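# Eight arms sort parcels into matching coloured trays

## Task

Move every parcel into the tray that matches its colour, so that it lies flat on that tray's bottom.

## Robot and tools

Robots: eight identical i2rt Big YAM arms named arm1 to arm8, each with six joints, a two-finger gripper and a wrist camera. Their feet sit around a shared work surface whose top is at z=+0.720 m. Each foot faces along its own +x. Foot positions (m): arm1 (-2.151,-0.606,0.766), arm2 (-0.854,-0.623,0.797), arm3 (0.435,-0.612,0.752), arm4 (1.688,-0.612,0.754), arm5 (2.165,0.644,0.790), arm6 (0.850,0.628,0.817), arm7 (-0.424,0.615,0.799), arm8 (-1.661,0.655,0.757). The hand reaches roughly 1.0 m from the joint1 axis. Fixed room cameras are cam_arm1 to cam_arm8; wrist cameras are arm1_cam_wrist to arm8_cam_wrist. All images are 672x504, and the calibration is approximate.

Frame: there is one scene frame with its origin on the floor and +z up, in metres. The 'hand' point lies between the finger pads, about 1 cm short of the tips. The fingers point along the hand's +z, and the gripper opens along its y. A hand pose is [x, y, z, qw, qx, qy, qz]. hand_target is where the currently held joint targets would put the hand. The printed hand pose can be off, more so at long reach.

Tool move: takes one optional object per arm (keys arm1..arm8) plus an optional 'cameras' list. Arms that are left out receive no new command but may keep pushing toward old targets. Each arm's object may contain:
- 'joints': absolute targets by name, in radians (gripper in metres). Ranges: joint1_rad -2.879 to 2.879, which turns the arm about its foot, positive counter-clockwise seen from above, with 0 along the foot's facing. joint2_rad 0 to 3.141, the shoulder: 0 points the upper arm backward, and increasing values raise it and then bring it forward. joint3_rad 0 to 3.019, the elbow: 0 is folded, and larger values open it. joint4_rad -1.692 to 1.57, hand pitch, positive lifts the fingers. joint5_rad -1.57 to 1.57, sideways swing, positive to the arm's right. joint6_rad -2.094 to 2.094, hand roll, positive clockwise seen from behind. gripper_m 0 to 0.093, the fingertip gap.
- 'target': an absolute hand pose of 7 numbers in the scene frame, in the same format as the 'hand' line. The hand follows a straight line toward it from its current hand_target. If 'target' is given, 'joints' may contain only gripper_m.
- 'speed': the top path speed in m/s, 0.002 to 0.5, default 0.25. It is only allowed together with 'target'. Rotation is limited to twice that value in rad/s.
All motions in one call begin together. Hand paths are stretched so they all finish together, each lasting 0.5 to 10 s, and no call runs longer than 15 s. Every control step clips the commanded pose to within 100 mm and 20 degrees of the measured one, and the solver favours position over orientation. Expect the hand to finish a centimetre or more off target, to lag, and to overshoot speed when the arm is near straight. Paths do not avoid obstacles or other arms. Unknown keys make a call invalid. Out-of-range values get it refused, and a refusal cancels the remaining move, wait and finished_scene calls in that reply.

'cameras': a list of camera names. Omitted, null or ["all"] returns every camera; [] returns none.

Tool wait: takes 'seconds' from 0 to 10 plus optional 'cameras'. It commands nothing new and returns state and images.
Tool zoom_image: takes 'camera' and 'region' [x0,y0,x1,y1] in pixels, with the origin at the top-left and at most 504x504. It only works on a camera included in the latest images.
Tool finished_scene: takes 'scene' (1 or 2). It ends the scene irreversibly. Parcels must already be resting correctly without any help from the robots.

Reading results: each robot shows joint_positions, Joint velocities ('within noise' means effectively still), joint torques, hand, hand_target, joint_status and hand_status. The 'move' line gives each commanded arm as 'done' or its worst status. Arms marked 'as last shown' were not commanded, and their data is repeated from before. The 'pictures' line gives the order of the images. Status words:
- off_target: the joint stopped short and may still be pushing.
- time_out: the joint keeps a nearby target and pushes on. Send it its reported position to relieve it. on_its_own lists unfinished joints, and its 'held at' value is the target, not the reading.
- not_followed / 'joint command not followed' / 'pose unreachable': a self- or arm-collision check withheld the motion. The gripper part still runs, and the robot may retry until given new targets.
Torques follow the joint order. Entries 3 and 4 wrap at ±28 N m, and none of them read zero in free air.

Gripper: closed on nothing it reads 0.000 to 0.002. When holding a hard object it reads up to 0.005 below the object's width. Commanding about 0.005 below the first-contact reading gives full force (about 50-64 N per pad). To release, command well above the current reading.

Hazards: the arms do not stop on contact and keep pushing hard. Avoid robot-to-robot pressing or hitting: the safety check can react late and does not protect fingers, gripper housings or wrist cameras. Do not knock objects out of the work area, drop parcels, release them while moving, or slam. Sustained loads, stretched poses or pushing toward unreachable poses heat the motors. A MOTOR HOT line appears at 85 °C. At 100 °C the arm goes limp for 30-60 s (OVER-TEMPERATURE FAULT) and its keys read limit_stop_at_motor_heat, after which you must resend the targets. Loose objects may occasionally get a small push. The simulation keeps running while the operator composes a reply, holding the last command.

Each tool is called after "Request:" as name([rows], argument=value, ...), one row to a line, values as JSON.

## Session

Request:
move(cameras=["cam_arm1","cam_arm2","cam_arm3","cam_arm4","cam_arm5","cam_arm6","cam_arm7","cam_arm8"])

Scene clock: 0.00 s.
Joint torques (N m): no reading
Heat: arm1: hottest joint1_rad 32 °C; arm2: hottest joint2_rad 29 °C; arm3: hottest joint1_rad 31 °C; arm4: hottest gripper 32 °C; arm5: hottest joint6_rad 30 °C; arm6: hottest joint2_rad 30 °C; arm7: hottest joint5_rad 29 °C; arm8: hottest joint1_rad 31 °C.
Joint velocities: within noise
arm1.joint_positions: joint1_rad=-0.028 joint2_rad=+0.521 joint3_rad=+1.431 joint4_rad=-1.508 joint5_rad=+0.032 joint6_rad=-0.133 gripper_m=+0.09396
arm1.joint_status: not commanded
arm1.hand: x=-2.0073 y=-0.6778 z=+1.3083 quat_wxyz=(-0.446, -0.145, -0.870, +0.152) (m; scene frame)
arm1.hand_target: x=-2.0101 y=-0.6764 z=+1.3161 quat_wxyz=(-0.454, -0.145, -0.865, +0.155) (m; scene frame)
arm1.hand_status: not commanded
arm2.joint_positions: joint1_rad=+0.020 joint2_rad=+0.528 joint3_rad=+1.425 joint4_rad=-1.340 joint5_rad=+0.175 joint6_rad=+0.036 gripper_m=+0.09396
arm2.joint_status: not commanded
arm2.hand: x=-0.9859 y=-0.4872 z=+1.3715 quat_wxyz=(-0.230, +0.778, -0.324, -0.487) (m; scene frame)
arm2.hand_target: x=-0.9833 y=-0.4891 z=+1.3817 quat_wxyz=(-0.232, +0.772, -0.322, -0.497) (m; scene frame)
arm2.hand_status: not commanded
arm3.joint_positions: joint1_rad=+0.084 joint2_rad=+0.623 joint3_rad=+1.443 joint4_rad=-1.225 joint5_rad=+0.214 joint6_rad=-0.288 gripper_m=+0.09396
arm3.joint_status: not commanded
arm3.hand: x=+0.2458 y=-0.4641 z=+1.3420 quat_wxyz=(-0.302, +0.818, -0.155, -0.465) (m; scene frame)
arm3.hand_target: x=+0.2487 y=-0.4659 z=+1.3553 quat_wxyz=(-0.306, +0.809, -0.155, -0.477) (m; scene frame)
arm3.hand_status: not commanded
arm4.joint_positions: joint1_rad=+0.299 joint2_rad=+0.615 joint3_rad=+1.406 joint4_rad=-1.263 joint5_rad=-0.166 joint6_rad=-0.115 gripper_m=+0.09396
arm4.joint_status: not commanded
arm4.hand: x=+1.7423 y=-0.3720 z=+1.3161 quat_wxyz=(-0.394, +0.570, -0.636, -0.340) (m; scene frame)
arm4.hand_target: x=+1.7413 y=-0.3753 z=+1.3284 quat_wxyz=(-0.404, +0.566, -0.630, -0.346) (m; scene frame)
arm4.hand_status: not commanded
arm5.joint_positions: joint1_rad=-0.422 joint2_rad=+0.625 joint3_rad=+1.427 joint4_rad=-1.371 joint5_rad=+0.120 joint6_rad=-0.097 gripper_m=+0.09396
arm5.joint_status: not commanded
arm5.hand: x=+2.0004 y=+0.7998 z=+1.3402 quat_wxyz=(-0.234, +0.830, -0.279, -0.422) (m; scene frame)
arm5.hand_target: x=+2.0022 y=+0.7982 z=+1.3527 quat_wxyz=(-0.238, +0.823, -0.277, -0.434) (m; scene frame)
arm5.hand_status: not commanded
arm6.joint_positions: joint1_rad=+0.075 joint2_rad=+0.549 joint3_rad=+1.411 joint4_rad=-1.315 joint5_rad=-0.143 joint6_rad=+0.201 gripper_m=+0.09396
arm6.joint_status: not commanded
arm6.hand: x=+1.0364 y=+0.5443 z=+1.3862 quat_wxyz=(-0.531, -0.272, -0.802, +0.030) (m; scene frame)
arm6.hand_target: x=+1.0336 y=+0.5460 z=+1.3993 quat_wxyz=(-0.544, -0.268, -0.794, +0.033) (m; scene frame)
arm6.hand_status: not commanded
arm7.joint_positions: joint1_rad=-0.146 joint2_rad=+0.496 joint3_rad=+1.379 joint4_rad=-1.460 joint5_rad=-0.022 joint6_rad=+0.046 gripper_m=+0.09396
arm7.joint_status: not commanded
arm7.hand: x=-0.3012 y=+0.4957 z=+1.3304 quat_wxyz=(-0.447, -0.351, -0.807, +0.162) (m; scene frame)
arm7.hand_target: x=-0.3031 y=+0.4977 z=+1.3404 quat_wxyz=(-0.457, -0.348, -0.801, +0.166) (m; scene frame)
arm7.hand_status: not commanded
arm8.joint_positions: joint1_rad=-0.237 joint2_rad=+0.447 joint3_rad=+1.428 joint4_rad=-1.458 joint5_rad=-0.190 joint6_rad=-0.420 gripper_m=+0.09396
arm8.joint_status: not commanded
arm8.hand: x=-1.7428 y=+0.5401 z=+1.3190 quat_wxyz=(-0.160, -0.687, -0.503, +0.499) (m; scene frame)
arm8.hand_target: x=-1.7406 y=+0.5420 z=+1.3271 quat_wxyz=(-0.161, -0.682, -0.500, +0.508) (m; scene frame)
arm8.hand_status: not commanded
pictures: cam_arm1, cam_arm2, cam_arm3, cam_arm4, cam_arm5, cam_arm6, cam_arm7, cam_arm8

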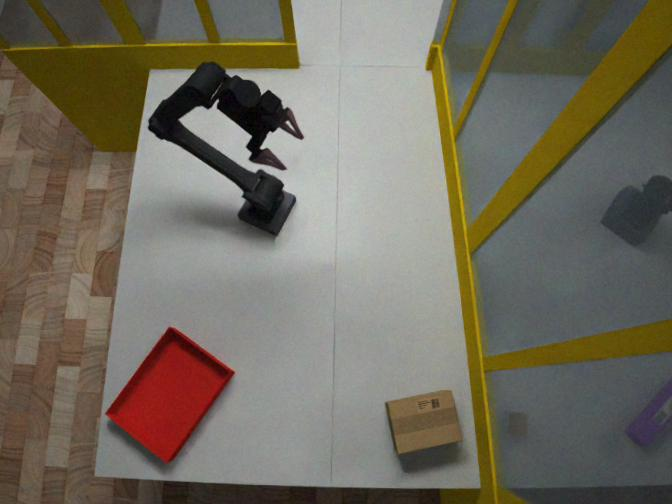

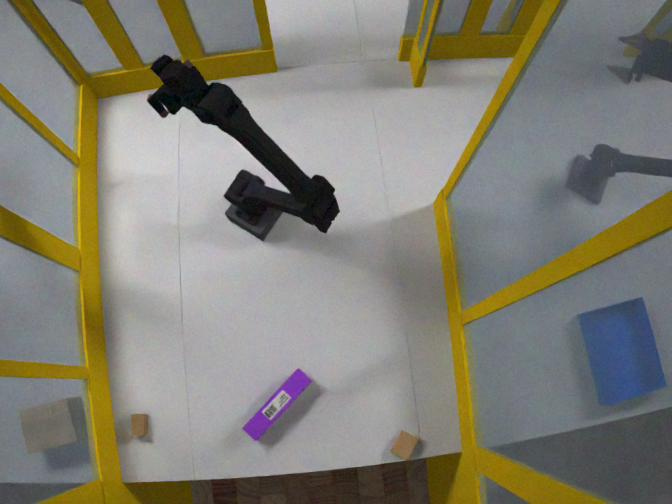

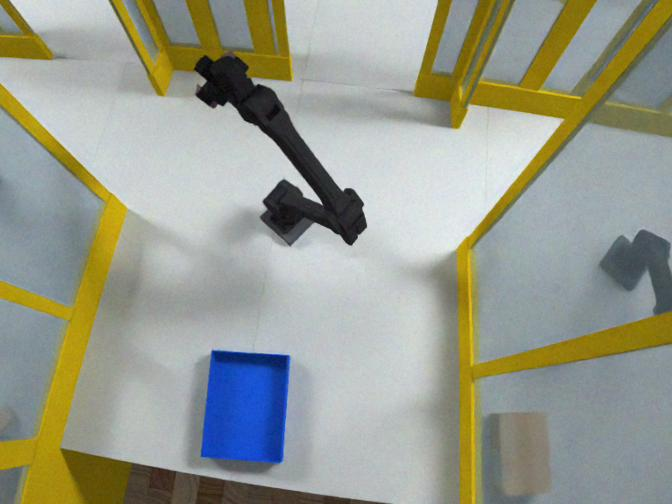

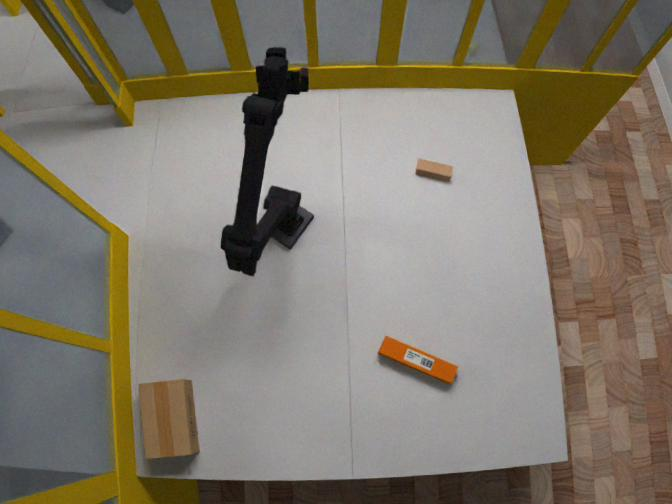

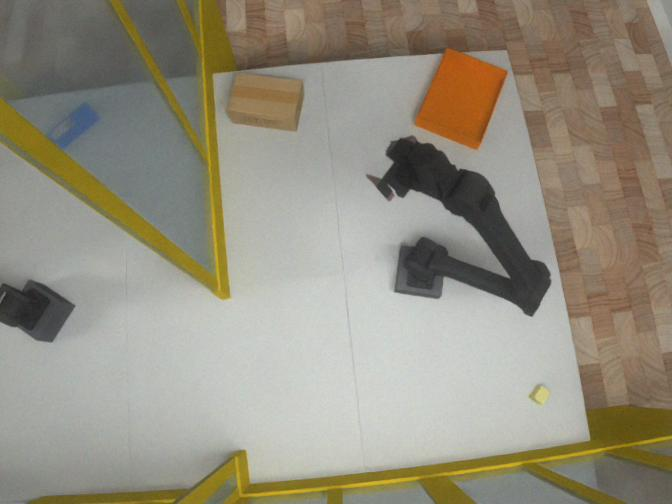

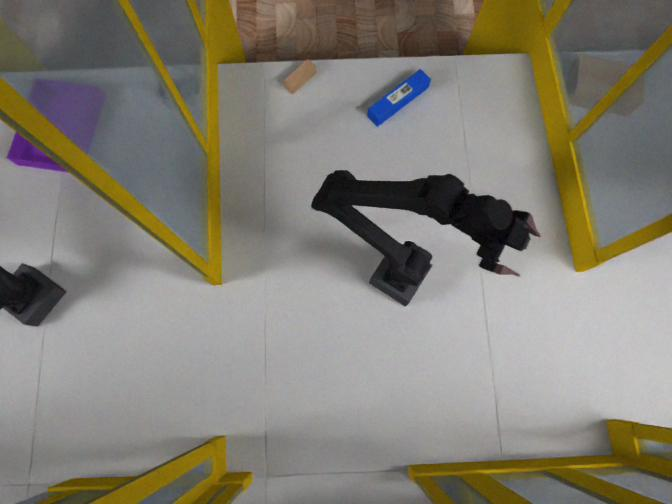

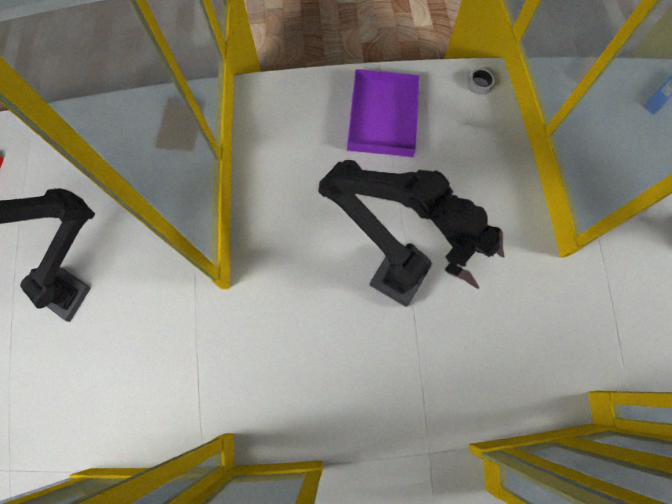

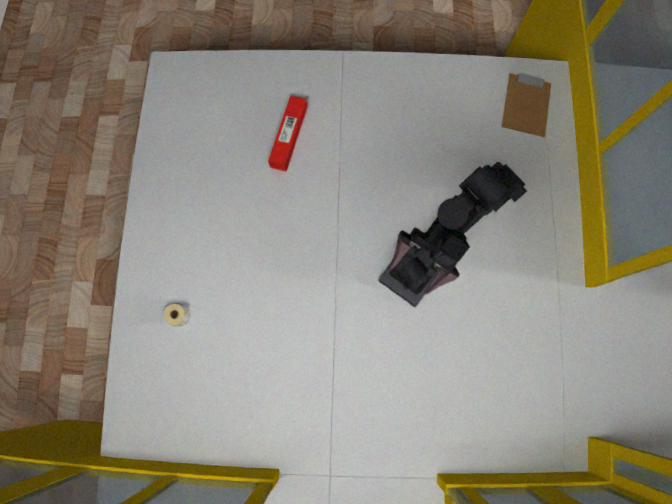

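Request:
move(arm8={"joints":{"joint1_rad":-1.838,"joint5_rad":0}}, arm2={"joints":{"joint1_rad":2.23,"joint5_rad":0}}, arm6={"joints":{"joint1_rad":2.119,"joint5_rad":0}}, arm4={"joints":{"joint1_rad":-1.824,"joint5_rad":0}}, arm1={"joints":{"joint1_rad":1.431,"joint5_rad":0}}, arm7={"joints":{"joint1_rad":-1.023,"joint5_rad":0}}, arm3={"joints":{"joint1_rad":-2.077,"joint5_rad":0}}, arm5={"joints":{"joint1_rad":0.703,"joint5_rad":0}}, cameras=[])

Request:
move(arm8={"target":[-2.076,1.148,0.97,0,0.6225,-0.7826,0],"speed":0.4}, arm2={"target":[-0.848,-1.275,0.97,0,0.929,0.371,0],"speed":0.4}, arm6={"target":[0.905,1.377,0.97,0,0.309,-0.951,0],"speed":0.4}, arm4={"target":[2.139,-1.145,0.97,0,0.199,0.98,0],"speed":0.4}, cameras=["arm8_cam_wrist","arm2_cam_wrist","arm6_cam_wrist","arm4_cam_wrist"])

Scene clock: 102.87 s.
Joint torques (N m): arm1=[2.32 4.42 7.91 1.69 0.02 0] | arm2=[0.79 3.72 8.12 2.21 -0.08 -0.06] | arm3=[-1.61 0.97 9.89 1.73 -0.27 -0.02] | arm4=[-1.49 2.37 10.81 1.96 -0.07 0.05] | arm5=[-0.38 3.43 7.51 1.78 -0.21 -0.06] | arm6=[0.15 3.66 9.13 1.73 0.11 -0.11] | arm7=[-1.14 2.2 9.81 1.48 0.03 0.11] | arm8=[1.32 6.3 8.5 1.47 -0.05 0]
Heat: arm1: hottest joint1_rad 31 °C; arm2: hottest joint3_rad 33 °C; arm3: hottest joint1_rad 30 °C; arm4: hottest joint3_rad 40 °C; arm5: hottest joint3_rad 33 °C; arm6: hottest joint2_rad 30 °C; arm7: hottest joint3_rad 38 °C; arm8: hottest joint1_rad 30 °C.
move: arm1 done; arm2 done; arm3 done; arm4 done; arm5 done; arm6 done; arm7 done; arm8 done
Joint velocities: within noise
arm1.joint_positions: joint1_rad=+1.419 joint2_rad=+0.521 joint3_rad=+1.431 joint4_rad=-1.508 joint5_rad=+0.001 joint6_rad=-0.133 gripper_m=+0.09398
arm1.joint_status: all done
arm1.hand: x=-2.0627 y=-0.4626 z=+1.3058 quat_wxyz=(-0.424, +0.475, -0.748, -0.190) (m; scene frame)
arm1.hand_target: x=-2.0663 y=-0.4638 z=+1.3137 quat_wxyz=(-0.431, +0.477, -0.740, -0.197) (m; scene frame)
arm1.hand_status: not commanded
arm2.joint_positions: joint1_rad=+2.223 joint2_rad=+0.528 joint3_rad=+1.425 joint4_rad=-1.340 joint5_rad=+0.002 joint6_rad=+0.036 gripper_m=+0.09398
arm2.joint_status: all done
arm2.hand: x=-0.8564 y=-0.8131 z=+1.3700 quat_wxyz=(+0.382, +0.611, +0.584, -0.373) (m; scene frame)
arm2.hand_target: x=-0.8548 y=-0.8100 z=+1.3802 quat_wxyz=(+0.392, +0.604, +0.582, -0.378) (m; scene frame)
arm2.hand_status: not commanded
arm3.joint_positions: joint1_rad=-2.064 joint2_rad=+0.623 joint3_rad=+1.443 joint4_rad=-1.225 joint5_rad=+0.004 joint6_rad=-0.288 gripper_m=+0.09398
arm3.joint_status: all done
arm3.hand: x=+0.6473 y=-0.5078 z=+1.3425 quat_wxyz=(-0.551, +0.306, -0.775, -0.049) (m; scene frame)
arm3.hand_target: x=+0.6453 y=-0.5117 z=+1.3558 quat_wxyz=(-0.564, +0.298, -0.768, -0.048) (m; scene frame)
arm3.hand_status: not commanded
arm4.joint_positions: joint1_rad=-1.808 joint2_rad=+0.615 joint3_rad=+1.406 joint4_rad=-1.263 joint5_rad=+0.000 joint6_rad=-0.115 gripper_m=+0.09398
arm4.joint_status: all done
arm4.hand: x=+1.8509 y=-0.7870 z=+1.3178 quat_wxyz=(-0.459, -0.305, -0.797, +0.249) (m; scene frame)
arm4.hand_target: x=+1.8458 y=-0.7867 z=+1.3301 quat_wxyz=(-0.467, -0.309, -0.787, +0.259) (m; scene frame)
arm4.hand_status: not commanded
arm5.joint_positions: joint1_rad=+0.696 joint2_rad=+0.625 joint3_rad=+1.427 joint4_rad=-1.371 joint5_rad=+0.001 joint6_rad=-0.097 gripper_m=+0.09397
arm5.joint_status: all done
arm5.hand: x=+1.9563 y=+0.5455 z=+1.3379 quat_wxyz=(+0.078, +0.848, +0.232, -0.471) (m; scene frame)
arm5.hand_target: x=+1.9591 y=+0.5448 z=+1.3504 quat_wxyz=(+0.082, +0.840, +0.233, -0.483) (m; scene frame)
arm5.hand_status: not commanded
arm6.joint_positions: joint1_rad=+2.110 joint2_rad=+0.549 joint3_rad=+1.411 joint4_rad=-1.315 joint5_rad=-0.002 joint6_rad=+0.201 gripper_m=+0.09398
arm6.joint_status: all done
arm6.hand: x=+0.8667 y=+0.8318 z=+1.3855 quat_wxyz=(-0.351, +0.511, -0.677, -0.398) (m; scene frame)
arm6.hand_target: x=+0.8649 y=+0.8287 z=+1.3986 quat_wxyz=(-0.358, +0.508, -0.668, -0.409) (m; scene frame)
arm6.hand_status: not commanded
arm7.joint_positions: joint1_rad=-1.014 joint2_rad=+0.496 joint3_rad=+1.379 joint4_rad=-1.460 joint5_rad=-0.002 joint6_rad=+0.046 gripper_m=+0.09397
arm7.joint_status: all done
arm7.hand: x=-0.4376 y=+0.4443 z=+1.3303 quat_wxyz=(-0.330, -0.660, -0.581, +0.342) (m; scene frame)
arm7.hand_target: x=-0.4393 y=+0.4472 z=+1.3403 quat_wxyz=(-0.336, -0.659, -0.574, +0.352) (m; scene frame)
arm7.hand_status: not commanded
arm8.joint_positions: joint1_rad=-1.830 joint2_rad=+0.447 joint3_rad=+1.428 joint4_rad=-1.458 joint5_rad=-0.002 joint6_rad=-0.420 gripper_m=+0.09398
arm8.joint_status: all done
arm8.hand: x=-1.7521 y=+0.7631 z=+1.3173 quat_wxyz=(+0.311, -0.833, +0.189, +0.417) (m; scene frame)
arm8.hand_target: x=-1.7493 y=+0.7617 z=+1.3255 quat_wxyz=(+0.318, -0.827, +0.191, +0.422) (m; scene frame)
arm8.hand_status: not commanded
pictures: none
No camera images: "cameras" was empty.

Scene clock: 106.17 s.
Joint torques (N m): arm1=[2.14 4.78 7.97 1.72 0 0.03] | arm2=[-0.15 -23.53 12.14 0.06 -0.07 0.1] | arm3=[-1.55 1.08 9.89 1.73 -0.27 -0.03] | arm4=[1.03 -19.14 15.12 -0.16 -0.02 -0.03] | arm5=[0.09 2.73 7.43 1.84 -0.2 -0.04] | arm6=[-1.38 -19.02 13.07 -0.13 0.04 0] | arm7=[-1.2 2.61 9.81 1.47 0.02 0.11] | arm8=[0.97 -19.49 14.31 -0.68 -0.14 0.05]
Heat: arm1: hottest joint1_rad 31 °C; arm2: hottest joint3_rad 33 °C; arm3: hottest joint1_rad 30 °C; arm4: hottest joint3_rad 40 °C; arm5: hottest joint3_rad 33 °C; arm6: hottest joint3_rad 31 °C; arm7: hottest joint3_rad 38 °C; arm8: hottest joint1_rad 30 °C.
move: arm2 off_target; arm4 off_target; arm6 off_target; arm8 off_target
Joint velocities: within noise
arm1, arm3, arm5, arm7: as last shown
arm2.joint_positions: joint1_rad=+2.246 joint2_rad=+2.083 joint3_rad=+2.021 joint4_rad=-1.541 joint5_rad=+0.003 joint6_rad=+0.806 gripper_m=+0.09398
arm2.joint_status: not commanded
arm2.hand: x=-0.8458 y=-1.2629 z=+0.9549 quat_wxyz=(-0.016, +0.925, +0.380, +0.004) (m; scene frame)
arm2.hand_target: x=-0.8481 y=-1.2742 z=+0.9701 quat_wxyz=(+0.001, +0.929, +0.371, +0.000) (m; scene frame)
arm2.hand_status: off_target (0.019 m and 2.2 deg from the pose sent, 0.611 m and 76.7 deg at the start)
arm3.hand_target: x=+0.6453 y=-0.5116 z=+1.3558 quat_wxyz=(-0.564, +0.298, -0.768, -0.048) (m; scene frame)
arm4.joint_positions: joint1_rad=-1.845 joint2_rad=+2.213 joint3_rad=+2.355 joint4_rad=-1.684 joint5_rad=-0.018 joint6_rad=-0.466 gripper_m=+0.09398
arm4.joint_status: not commanded
arm4.hand: x=+2.1237 y=-1.1438 z=+0.9549 quat_wxyz=(-0.012, -0.212, -0.977, +0.008) (m; scene frame)
arm4.hand_target: x=+2.1381 y=-1.1437 z=+0.9695 quat_wxyz=(-0.025, -0.199, -0.979, +0.020) (m; scene frame)
arm4.hand_status: off_target (0.022 m and 2.2 deg from the pose sent, 0.576 m and 65.5 deg at the start; a joint's target at an end of its range on 29 of 99 steps)
arm6.joint_positions: joint1_rad=+2.126 joint2_rad=+2.442 joint3_rad=+2.608 joint4_rad=-1.698 joint5_rad=+0.002 joint6_rad=+0.861 gripper_m=+0.09398
arm6.joint_status: not commanded
arm6.hand: x=+0.8978 y=+1.3681 z=+0.9570 quat_wxyz=(-0.008, +0.318, -0.948, -0.017) (m; scene frame)
arm6.hand_target: x=+0.9049 y=+1.3755 z=+0.9696 quat_wxyz=(-0.014, +0.309, -0.950, -0.034) (m; scene frame)
arm6.hand_status: off_target (0.017 m and 2.5 deg from the pose sent, 0.686 m and 73.4 deg at the start; a joint's target at an end of its range on 24 of 99 steps)
arm8.joint_positions: joint1_rad=-1.829 joint2_rad=+2.047 joint3_rad=+2.089 joint4_rad=-1.632 joint5_rad=+0.004 joint6_rad=+0.919 gripper_m=+0.09398
arm8.joint_status: not commanded
arm8.hand: x=-2.0708 y=+1.1375 z=+0.9633 quat_wxyz=(+0.002, -0.628, +0.778, -0.010) (m; scene frame)
arm8.hand_target: x=-2.0756 y=+1.1476 z=+0.9698 quat_wxyz=(+0.000, -0.622, +0.783, +0.001) (m; scene frame)
arm8.hand_status: off_target (0.013 m and 1.4 deg from the pose sent, 0.611 m and 96.4 deg at the start)
pictures: arm2_cam_wrist, arm4_cam_wrist, arm6_cam_wrist, arm8_cam_wrist
camera_calibration:
arm2_cam_wrist: T_world_to_cam=[[-0.699005, 0.714073, 0.0386113, 0.272542], [0.587943, 0.543123, 0.59945, 0.615246], [0.407081, 0.44172, -0.79948, 1.78617], [0, 0, 0, 1]] pos_world=[-0.898337, -1.31776, 1.04868]
arm4_cam_wrist: T_world_to_cam=[[-0.401139, -0.915741, 0.0225115, -0.219612], [-0.754053, 0.344065, 0.559485, 1.46537], [-0.520089, 0.207456, -0.828535, 2.25785], [0, 0, 0, 1]] pos_world=[2.19115, -1.17369, 1.0558]
arm6_cam_wrist: T_world_to_cam=[[0.60857, -0.793218, -0.0211317, 0.55762], [-0.653748, -0.516304, 0.553213, 0.769747], [-0.449729, -0.322854, -0.832772, 1.76672], [0, 0, 0, 1]] pos_world=[0.958413, 1.41013, 1.05722]
arm8_cam_wrist: T_world_to_cam=[[0.976136, -0.21705, 0.00693345, 2.26262], [-0.177944, -0.781148, 0.598451, -0.0521478], [-0.124478, -0.585404, -0.801129, 1.30045], [0, 0, 0, 1]] pos_world=[-2.05602, 1.21166, 1.05735]

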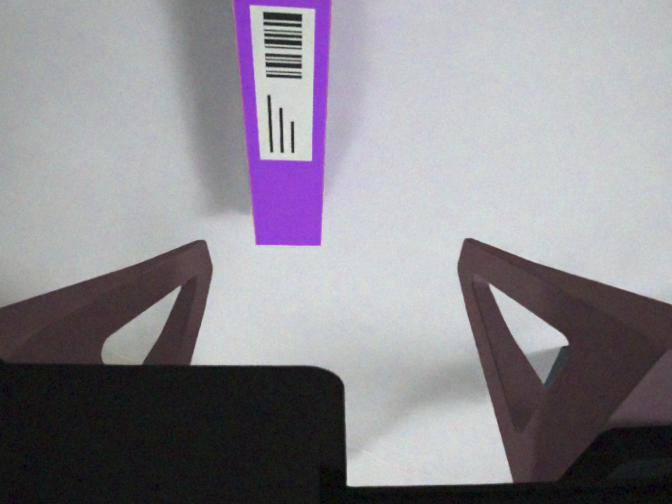

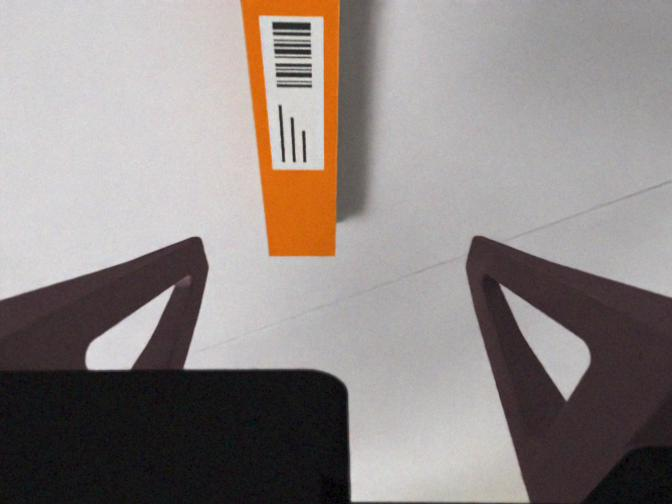

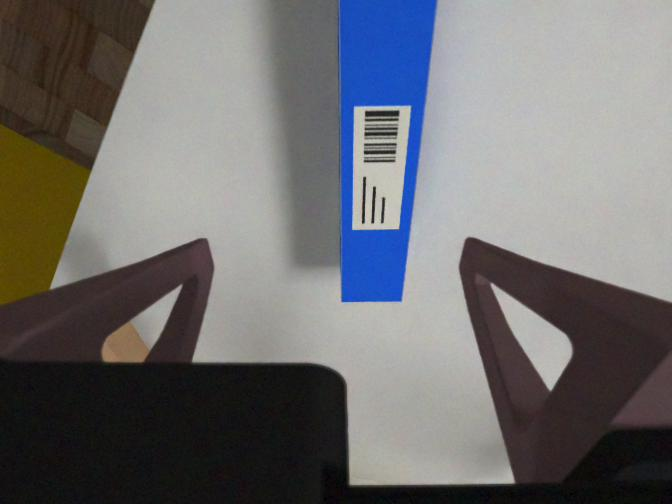

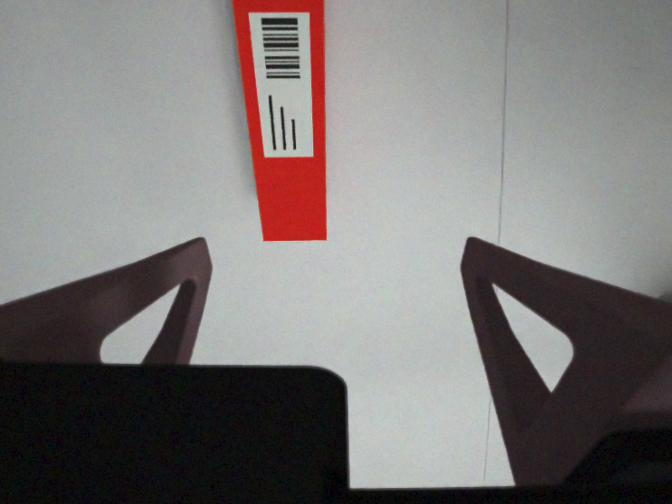

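Request:
move(arm8={"target":[-2.107,1.166,0.88,0,0.6205,-0.7842,0]}, arm2={"target":[-0.836,-1.302,0.88,0,0.9367,0.3502,0]}, arm6={"target":[0.894,1.328,0.88,0,0.3272,-0.945,0]}, arm4={"target":[2.157,-1.133,0.88,0,0.2096,0.9778,0]}, cameras=["arm8_cam_wrist","arm2_cam_wrist","arm6_cam_wrist","arm4_cam_wrist"])

Scene clock: 147.03 s.
Joint torques (N m): arm1=[2.08 4.48 7.97 1.76 0.03 0.01] | arm2=[0.62 -25.93 9.54 0.85 -0.06 0.09] | arm3=[-1.67 0.91 9.91 1.68 -0.26 -0.01] | arm4=[0.38 -19.25 10.66 0.7 -0.08 0.11] | arm5=[-0.03 3.02 7.49 1.92 -0.17 -0.07] | arm6=[-0.5 -20.72 8.88 0.42 0.04 -0.17] | arm7=[-1.08 2.37 9.77 1.47 0.04 0.11] | arm8=[2.26 -21.83 11.47 0.09 -0.14 0.06]
Heat: arm1: hottest joint1_rad 31 °C; arm2: hottest joint3_rad 40 °C; arm3: hottest joint1_rad 30 °C; arm4: hottest joint3_rad 49 °C; arm5: hottest joint3_rad 34 °C; arm6: hottest joint3_rad 38 °C; arm7: hottest joint3_rad 39 °C; arm8: hottest joint2_rad 35 °C.
move: arm2 off_target; arm4 off_target; arm6 off_target; arm8 done
Joint velocities: within noise
arm1, arm3, arm5, arm7: as last shown
arm2.joint_positions: joint1_rad=+2.254 joint2_rad=+2.213 joint3_rad=+2.021 joint4_rad=-1.412 joint5_rad=+0.003 joint6_rad=+0.867 gripper_m=+0.09398
arm2.joint_status: not commanded
arm2.hand: x=-0.8402 y=-1.2929 z=+0.8713 quat_wxyz=(-0.016, +0.935, +0.355, +0.004) (m; scene frame)
arm2.hand_target: x=-0.8361 y=-1.3018 z=+0.8802 quat_wxyz=(+0.000, +0.937, +0.350, +0.000) (m; scene frame)
arm2.hand_status: off_target (0.013 m and 2.0 deg from the pose sent, 0.085 m and 4.1 deg at the start)
arm4.joint_positions: joint1_rad=-1.806 joint2_rad=+2.260 joint3_rad=+2.267 joint4_rad=-1.576 joint5_rad=-0.016 joint6_rad=-0.430 gripper_m=+0.09398
arm4.joint_status: not commanded
arm4.hand: x=+2.1494 y=-1.1341 z=+0.8898 quat_wxyz=(-0.001, -0.210, -0.978, +0.000) (m; scene frame)
arm4.hand_target: x=+2.1568 y=-1.1328 z=+0.8799 quat_wxyz=(+0.000, -0.210, -0.978, +0.000) (m; scene frame)
arm4.hand_status: off_target (0.012 m and 0.1 deg from the pose sent, 0.083 m and 1.7 deg at the start)
arm6.joint_positions: joint1_rad=+2.126 joint2_rad=+2.322 joint3_rad=+2.128 joint4_rad=-1.422 joint5_rad=+0.002 joint6_rad=+0.852 gripper_m=+0.09398
arm6.joint_status: not commanded
arm6.hand: x=+0.8948 y=+1.3204 z=+0.8590 quat_wxyz=(+0.008, +0.322, -0.946, +0.021) (m; scene frame)
arm6.hand_target: x=+0.8940 y=+1.3277 z=+0.8800 quat_wxyz=(+0.000, +0.327, -0.945, +0.000) (m; scene frame)
arm6.hand_status: off_target (0.022 m and 2.7 deg from the pose sent, 0.087 m and 2.5 deg at the start)
arm8.joint_positions: joint1_rad=-1.824 joint2_rad=+2.180 joint3_rad=+2.089 joint4_rad=-1.498 joint5_rad=+0.004 joint6_rad=+0.942 gripper_m=+0.09398
arm8.joint_status: not commanded
arm8.hand: x=-2.0979 y=+1.1633 z=+0.8788 quat_wxyz=(+0.002, -0.621, +0.784, -0.010) (m; scene frame)
arm8.hand_target: x=-2.1068 y=+1.1658 z=+0.8800 quat_wxyz=(+0.000, -0.621, +0.784, +0.000) (m; scene frame)
arm8.hand_status: done (0.010 m and 1.1 deg from the pose sent, 0.095 m and 1.6 deg at the start)
pictures: arm2_cam_wrist, arm4_cam_wrist, arm6_cam_wrist, arm8_cam_wrist
camera_calibration:
arm2_cam_wrist: T_world_to_cam=[[-0.659269, 0.75085, 0.0398561, 0.380883], [0.617468, 0.510385, 0.598532, 0.661566], [0.429066, 0.419204, -0.800107, 1.72022], [0, 0, 0, 1]] pos_world=[-0.895481, -1.34476, 0.965213]
arm4_cam_wrist: T_world_to_cam=[[-0.398081, -0.91728, 0.0113736, -0.197369], [-0.744757, 0.330399, 0.579805, 1.46435], [-0.535601, 0.222339, -0.814676, 2.25318], [0, 0, 0, 1]] pos_world=[2.21882, -1.16583, 0.988816]
arm6_cam_wrist: T_world_to_cam=[[0.61558, -0.786978, 0.0415567, 0.451152], [-0.646345, -0.474, 0.597965, 0.696386], [-0.450887, -0.394956, -0.800444, 1.7368], [0, 0, 0, 1]] pos_world=[0.955488, 1.37109, 0.955052]
arm8_cam_wrist: T_world_to_cam=[[0.972265, -0.233772, 0.00713087, 2.30639], [-0.191494, -0.778181, 0.598134, -0.0178171], [-0.134278, -0.58291, -0.801365, 1.22115], [0, 0, 0, 1]] pos_world=[-2.08186, 1.23713, 0.972798]

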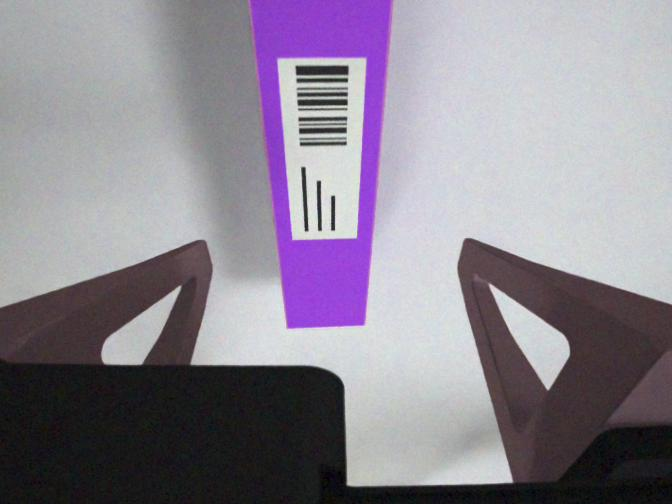

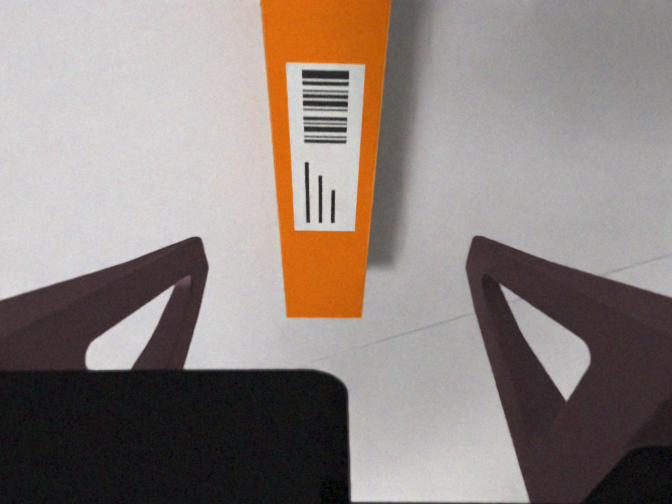

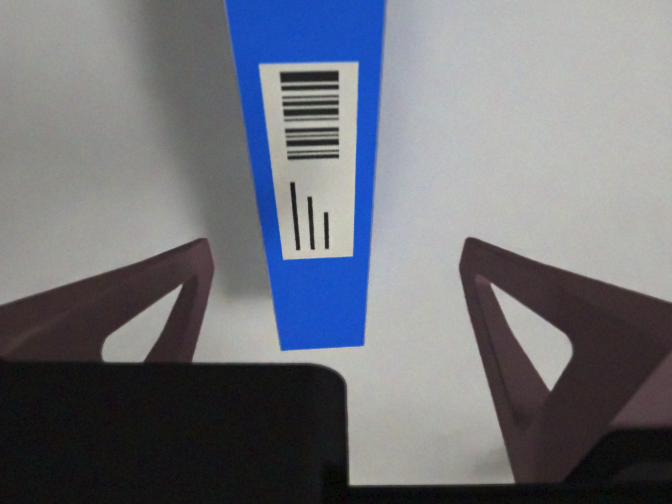

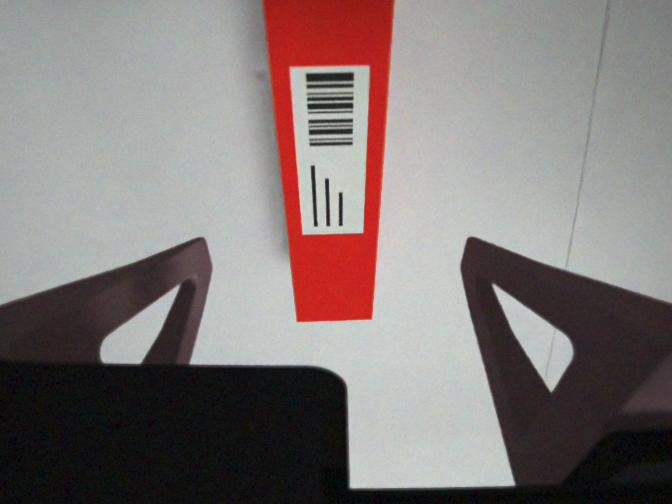

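Request:
move(arm8={"target":[-2.109,1.165,0.757,0,0.6205,-0.7842,0],"speed":0.15}, arm2={"target":[-0.838,-1.306,0.765,0,0.9367,0.3502,0],"speed":0.15}, arm6={"target":[0.894,1.338,0.775,0,0.3272,-0.945,0],"speed":0.15}, arm4={"target":[2.157,-1.133,0.75,0,0.2096,0.9778,0],"speed":0.15}, cameras=["arm6_cam_wrist","arm2_cam_wrist"])

Scene clock: 163.73 s.
Joint torques (N m): arm1=[2.32 4.78 7.9 1.74 0.04 -0.01] | arm2=[0.38 -25.58 7.72 0.91 -0.04 0.06] | arm3=[-1.79 0.91 9.89 1.7 -0.26 -0.02] | arm4=[0.67 -19.43 10.15 0.73 -0.07 0.12] | arm5=[-0.09 2.67 7.39 1.8 -0.19 -0.05] | arm6=[-0.44 -18.78 8.64 0.51 0.04 -0.17] | arm7=[-1.08 2.26 9.85 1.47 0.04 0.11] | arm8=[2.78 -21.95 9.44 0.23 -0.12 0.03]
Heat: arm1: hottest joint1_rad 31 °C; arm2: hottest joint3_rad 39 °C; arm3: hottest joint1_rad 30 °C; arm4: hottest joint3_rad 46 °C; arm5: hottest joint3_rad 34 °C; arm6: hottest joint3_rad 36 °C; arm7: hottest joint3_rad 39 °C; arm8: hottest joint2_rad 34 °C.
move: arm2 done; arm4 off_target; arm6 done; arm8 off_target
Joint velocities: within noise
arm1, arm3, arm5, arm7: as last shown
arm1.hand_target: x=-2.0663 y=-0.4639 z=+1.3137 quat_wxyz=(-0.431, +0.477, -0.740, -0.197) (m; scene frame)
arm2.joint_positions: joint1_rad=+2.254 joint2_rad=+2.316 joint3_rad=+1.927 joint4_rad=-1.189 joint5_rad=+0.003 joint6_rad=+0.868 gripper_m=+0.09398
arm2.joint_status: not commanded
arm2.hand: x=-0.8400 y=-1.3029 z=+0.7686 quat_wxyz=(-0.005, +0.935, +0.355, +0.000) (m; scene frame)
arm2.hand_target: x=-0.8381 y=-1.3060 z=+0.7650 quat_wxyz=(+0.000, +0.937, +0.350, +0.000) (m; scene frame)
arm2.hand_status: done (0.005 m and 0.7 deg from the pose sent, 0.107 m and 2.0 deg at the start)
arm4.joint_positions: joint1_rad=-1.806 joint2_rad=+2.328 joint3_rad=+2.051 joint4_rad=-1.288 joint5_rad=-0.016 joint6_rad=-0.427 gripper_m=+0.09398
arm4.joint_status: not commanded
arm4.hand: x=+2.1497 y=-1.1374 z=+0.7619 quat_wxyz=(-0.002, -0.211, -0.977, +0.001) (m; scene frame)
arm4.hand_target: x=+2.1567 y=-1.1329 z=+0.7501 quat_wxyz=(+0.000, -0.210, -0.978, +0.000) (m; scene frame)
arm4.hand_status: off_target (0.015 m and 0.3 deg from the pose sent, 0.140 m and 0.1 deg at the start)
arm6.joint_positions: joint1_rad=+2.126 joint2_rad=+2.415 joint3_rad=+2.070 joint4_rad=-1.245 joint5_rad=+0.002 joint6_rad=+0.851 gripper_m=+0.09398
arm6.joint_status: not commanded
arm6.hand: x=+0.8955 y=+1.3317 z=+0.7737 quat_wxyz=(+0.003, +0.322, -0.947, +0.009) (m; scene frame)
arm6.hand_target: x=+0.8940 y=+1.3380 z=+0.7752 quat_wxyz=(+0.000, +0.327, -0.945, +0.000) (m; scene frame)
arm6.hand_status: done (0.007 m and 1.2 deg from the pose sent, 0.086 m and 2.7 deg at the start)
arm8.joint_positions: joint1_rad=-1.822 joint2_rad=+2.257 joint3_rad=+1.927 joint4_rad=-1.236 joint5_rad=+0.003 joint6_rad=+0.945 gripper_m=+0.09398
arm8.joint_status: not commanded
arm8.hand: x=-2.1034 y=+1.1675 z=+0.7679 quat_wxyz=(+0.001, -0.621, +0.784, +0.002) (m; scene frame)
arm8.hand_target: x=-2.1089 y=+1.1648 z=+0.7572 quat_wxyz=(+0.000, -0.621, +0.784, +0.000) (m; scene frame)
arm8.hand_status: off_target (0.013 m and 0.3 deg from the pose sent, 0.122 m and 1.1 deg at the start)
pictures: arm2_cam_wrist, arm6_cam_wrist
camera_calibration:
arm2_cam_wrist: T_world_to_cam=[[-0.659003, 0.751851, 0.0208728, 0.408747], [0.617343, 0.524837, 0.586033, 0.756394], [0.429654, 0.399083, -0.810019, 1.62401], [0, 0, 0, 1]] pos_world=[-0.895353, -1.35242, 0.863677]
arm6_cam_wrist: T_world_to_cam=[[0.615822, -0.787589, 0.0216006, 0.479233], [-0.64715, -0.489994, 0.584041, 0.785995], [-0.4494, -0.373644, -0.811437, 1.65213], [0, 0, 0, 1]] pos_world=[0.956, 1.37988, 0.871194]

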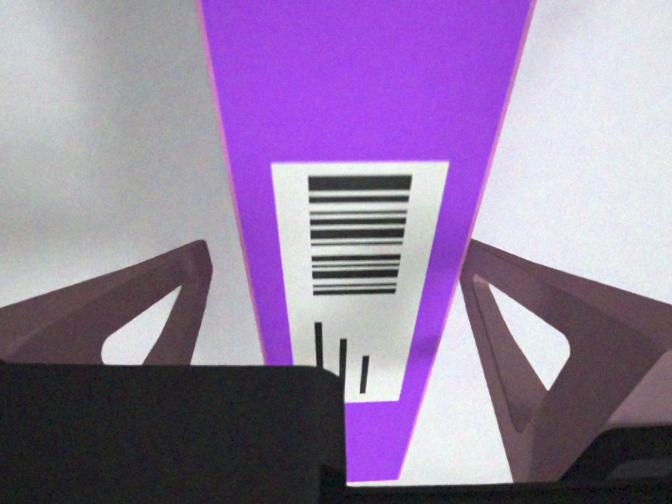

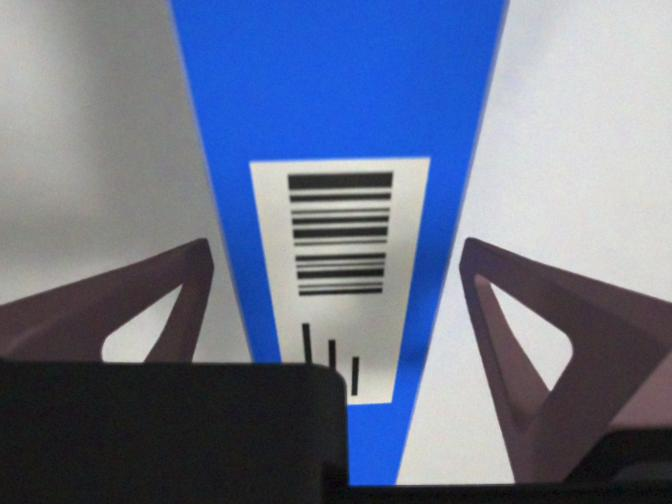

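Request:
move(arm8={"target":[-2.108,1.165,0.738,0,0.6205,-0.7842,0],"speed":0.1}, arm2={"target":[-0.838,-1.302,0.747,0,0.9367,0.3502,0],"speed":0.1}, arm6={"target":[0.894,1.338,0.755,0,0.3272,-0.945,0],"speed":0.1}, arm4={"target":[2.157,-1.133,0.735,0,0.2096,0.9778,0],"speed":0.1}, cameras=[])

Request:
move(arm8={"joints":{"gripper_m":0.045}}, arm2={"joints":{"gripper_m":0.045}}, arm6={"joints":{"gripper_m":0.045}}, arm4={"joints":{"gripper_m":0.045}}, cameras=["arm4_cam_wrist","arm8_cam_wrist"])

Scene clock: 202.53 s.
Joint torques (N m): arm1=[2.02 4.66 7.98 1.72 0.05 -0.01] | arm2=[0.38 -24.7 7.17 0.98 -0.04 0.06] | arm3=[-1.67 0.91 9.94 1.7 -0.26 -0.02] | arm4=[0.67 -18.78 9.26 0.79 -0.06 0.12] | arm5=[-0.03 3.37 7.35 1.83 -0.17 -0.05] | arm6=[-0.38 -18.32 7.95 0.55 0.04 -0.17] | arm7=[-1.08 2.37 9.83 1.47 0.04 0.1] | arm8=[2.49 -20.95 8.68 0.28 -0.11 0.05]
Heat: arm1: hottest joint3_rad 32 °C; arm2: hottest joint2_rad 37 °C; arm3: hottest joint1_rad 30 °C; arm4: hottest joint3_rad 42 °C; arm5: hottest joint3_rad 34 °C; arm6: hottest joint3_rad 35 °C; arm7: hottest joint3_rad 40 °C; arm8: hottest joint2_rad 41 °C.
move: arm2 off_target; arm4 off_target; arm6 done; arm8 off_target
Joint velocities: within noise
arm1, arm3, arm5, arm7: as last shown
arm2.joint_positions: joint1_rad=+2.254 joint2_rad=+2.317 joint3_rad=+1.902 joint4_rad=-1.148 joint5_rad=+0.003 joint6_rad=+0.868 gripper_m=+0.09398
arm2.joint_status: not commanded
arm2.hand: x=-0.8400 y=-1.3030 z=+0.7592 quat_wxyz=(+0.003, +0.935, +0.355, -0.003) (m; scene frame)
arm2.hand_target: x=-0.8381 y=-1.3018 z=+0.7472 quat_wxyz=(+0.000, +0.937, +0.350, +0.000) (m; scene frame)
arm2.hand_status: off_target (0.012 m and 0.7 deg from the pose sent, 0.022 m and 0.8 deg at the start)
arm4.joint_positions: joint1_rad=-1.806 joint2_rad=+2.332 joint3_rad=+2.045 joint4_rad=-1.260 joint5_rad=-0.016 joint6_rad=-0.427 gripper_m=+0.09398
arm4.joint_status: not commanded
arm4.hand: x=+2.1525 y=-1.1408 z=+0.7573 quat_wxyz=(-0.010, -0.211, -0.977, +0.007) (m; scene frame)
arm4.hand_target: x=+2.1564 y=-1.1326 z=+0.7353 quat_wxyz=(+0.000, -0.210, -0.978, +0.000) (m; scene frame)
arm4.hand_status: off_target (0.024 m and 1.4 deg from the pose sent, 0.028 m and 0.3 deg at the start)
arm6.joint_positions: joint1_rad=+2.126 joint2_rad=+2.429 joint3_rad=+2.066 joint4_rad=-1.211 joint5_rad=+0.002 joint6_rad=+0.851 gripper_m=+0.09398
arm6.joint_status: not commanded
arm6.hand: x=+0.8957 y=+1.3360 z=+0.7623 quat_wxyz=(+0.000, +0.322, -0.947, +0.002) (m; scene frame)
arm6.hand_target: x=+0.8940 y=+1.3379 z=+0.7550 quat_wxyz=(+0.000, +0.327, -0.945, +0.000) (m; scene frame)
arm6.hand_status: done (0.008 m and 0.6 deg from the pose sent, 0.020 m and 1.2 deg at the start)
arm8.joint_positions: joint1_rad=-1.822 joint2_rad=+2.265 joint3_rad=+1.914 joint4_rad=-1.199 joint5_rad=+0.003 joint6_rad=+0.946 gripper_m=+0.09398
arm8.joint_status: not commanded
arm8.hand: x=-2.1056 y=+1.1700 z=+0.7579 quat_wxyz=(+0.001, -0.621, +0.784, +0.010) (m; scene frame)
arm8.hand_target: x=-2.1076 y=+1.1646 z=+0.7383 quat_wxyz=(+0.000, -0.620, +0.784, +0.000) (m; scene frame)
arm8.hand_status: off_target (0.021 m and 1.2 deg from the pose sent, 0.030 m and 0.3 deg at the start)
pictures: none
No camera images: "cameras" was empty.

Scene clock: 203.13 s.
Joint torques (N m): arm1=[2.02 5.07 7.9 1.81 0.02 -0.01] | arm2=[0.38 -24.7 7.19 0.94 -0.01 0.06] | arm3=[-1.73 1.03 9.89 1.72 -0.26 -0.02] | arm4=[0.67 -18.78 9.28 0.77 -0.07 0.11] | arm5=[0.15 2.96 7.42 1.85 -0.19 -0.07] | arm6=[-0.44 -18.2 7.97 0.53 0.06 -0.17] | arm7=[-1.08 2.14 9.81 1.46 0.04 0.11] | arm8=[2.61 -21.07 8.64 0.25 -0.11 0.03]
Heat: arm1: hottest joint3_rad 32 °C; arm2: hottest joint2_rad 37 °C; arm3: hottest joint1_rad 30 °C; arm4: hottest joint3_rad 42 °C; arm5: hottest joint3_rad 34 °C; arm6: hottest joint3_rad 35 °C; arm7: hottest joint3_rad 40 °C; arm8: hottest joint2_rad 41 °C.
move: arm2 off_target; arm4 off_target; arm6 off_target; arm8 off_target
Joint velocities: within noise
arm1, arm3, arm5, arm7: as last shown
arm2.joint_positions: joint1_rad=+2.254 joint2_rad=+2.317 joint3_rad=+1.902 joint4_rad=-1.147 joint5_rad=+0.002 joint6_rad=+0.868 gripper_m=+0.05863
arm2.joint_status: gripper_m off_target (ended at +0.05867, target +0.04500)
arm2.hand: x=-0.8399 y=-1.3032 z=+0.7592 quat_wxyz=(+0.003, +0.935, +0.355, -0.002) (m; scene frame)
arm2.hand_target: x=-0.8381 y=-1.3018 z=+0.7472 quat_wxyz=(+0.000, +0.937, +0.350, +0.000) (m; scene frame)
arm2.hand_status: not commanded
arm4.joint_positions: joint1_rad=-1.806 joint2_rad=+2.332 joint3_rad=+2.045 joint4_rad=-1.260 joint5_rad=-0.016 joint6_rad=-0.426 gripper_m=+0.05941
arm4.joint_status: gripper_m off_target (ended at +0.05944, target +0.04500)
arm4.hand: x=+2.1525 y=-1.1408 z=+0.7573 quat_wxyz=(-0.010, -0.212, -0.977, +0.007) (m; scene frame)
arm4.hand_target: x=+2.1564 y=-1.1326 z=+0.7353 quat_wxyz=(+0.000, -0.210, -0.978, +0.000) (m; scene frame)
arm4.hand_status: not commanded
arm6.joint_positions: joint1_rad=+2.126 joint2_rad=+2.429 joint3_rad=+2.066 joint4_rad=-1.210 joint5_rad=+0.001 joint6_rad=+0.851 gripper_m=+0.05951
arm6.joint_status: gripper_m off_target (ended at +0.05954, target +0.04500)
arm6.hand: x=+0.8956 y=+1.3362 z=+0.7623 quat_wxyz=(+0.000, +0.323, -0.947, +0.001) (m; scene frame)
arm6.hand_target: x=+0.8940 y=+1.3378 z=+0.7550 quat_wxyz=(+0.000, +0.327, -0.945, +0.000) (m; scene frame)
arm6.hand_status: not commanded
arm8.joint_positions: joint1_rad=-1.822 joint2_rad=+2.265 joint3_rad=+1.914 joint4_rad=-1.198 joint5_rad=+0.003 joint6_rad=+0.946 gripper_m=+0.05981
arm8.joint_status: gripper_m off_target (ended at +0.05984, target +0.04500)
arm8.hand: x=-2.1056 y=+1.1700 z=+0.7579 quat_wxyz=(+0.001, -0.621, +0.784, +0.010) (m; scene frame)
arm8.hand_target: x=-2.1076 y=+1.1646 z=+0.7383 quat_wxyz=(+0.000, -0.620, +0.784, +0.000) (m; scene frame)
arm8.hand_status: not commanded
pictures: arm4_cam_wrist, arm8_cam_wrist
camera_calibration:
arm4_cam_wrist: T_world_to_cam=[[-0.401499, -0.915623, 0.0207946, -0.198627], [-0.751919, 0.342508, 0.563299, 1.58743], [-0.522892, 0.210528, -0.825991, 2.11611], [0, 0, 0, 1]] pos_world=[2.22037, -1.17108, 0.857816]
arm8_cam_wrist: T_world_to_cam=[[0.971656, -0.235, -0.0256717, 2.34135], [-0.177112, -0.795594, 0.579363, 0.123104], [-0.156575, -0.558395, -0.814665, 1.06168], [0, 0, 0, 1]] pos_world=[-2.08695, 1.241, 0.853697]

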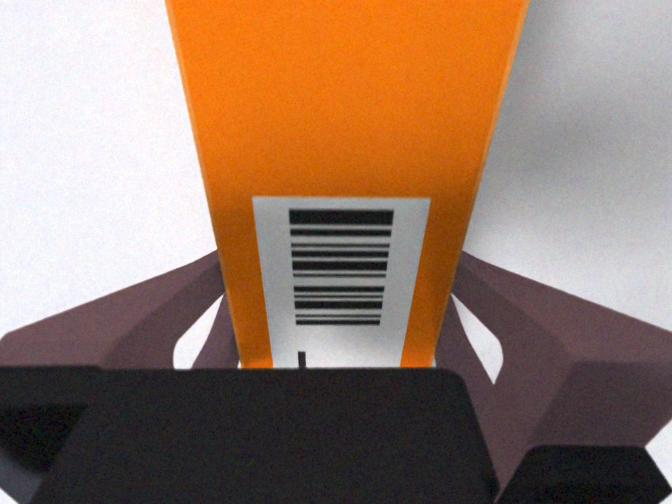

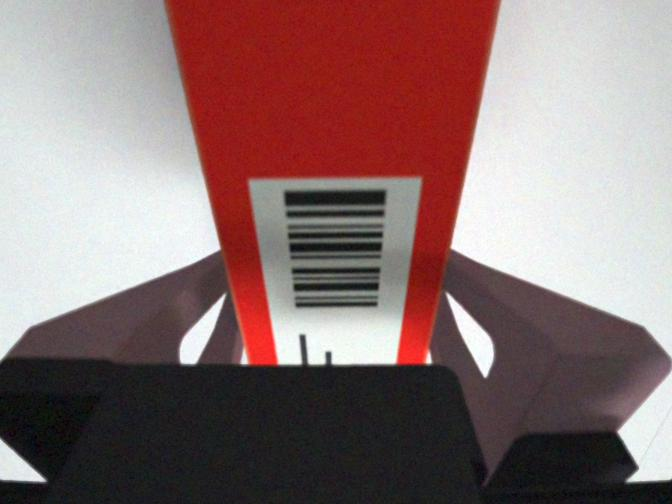

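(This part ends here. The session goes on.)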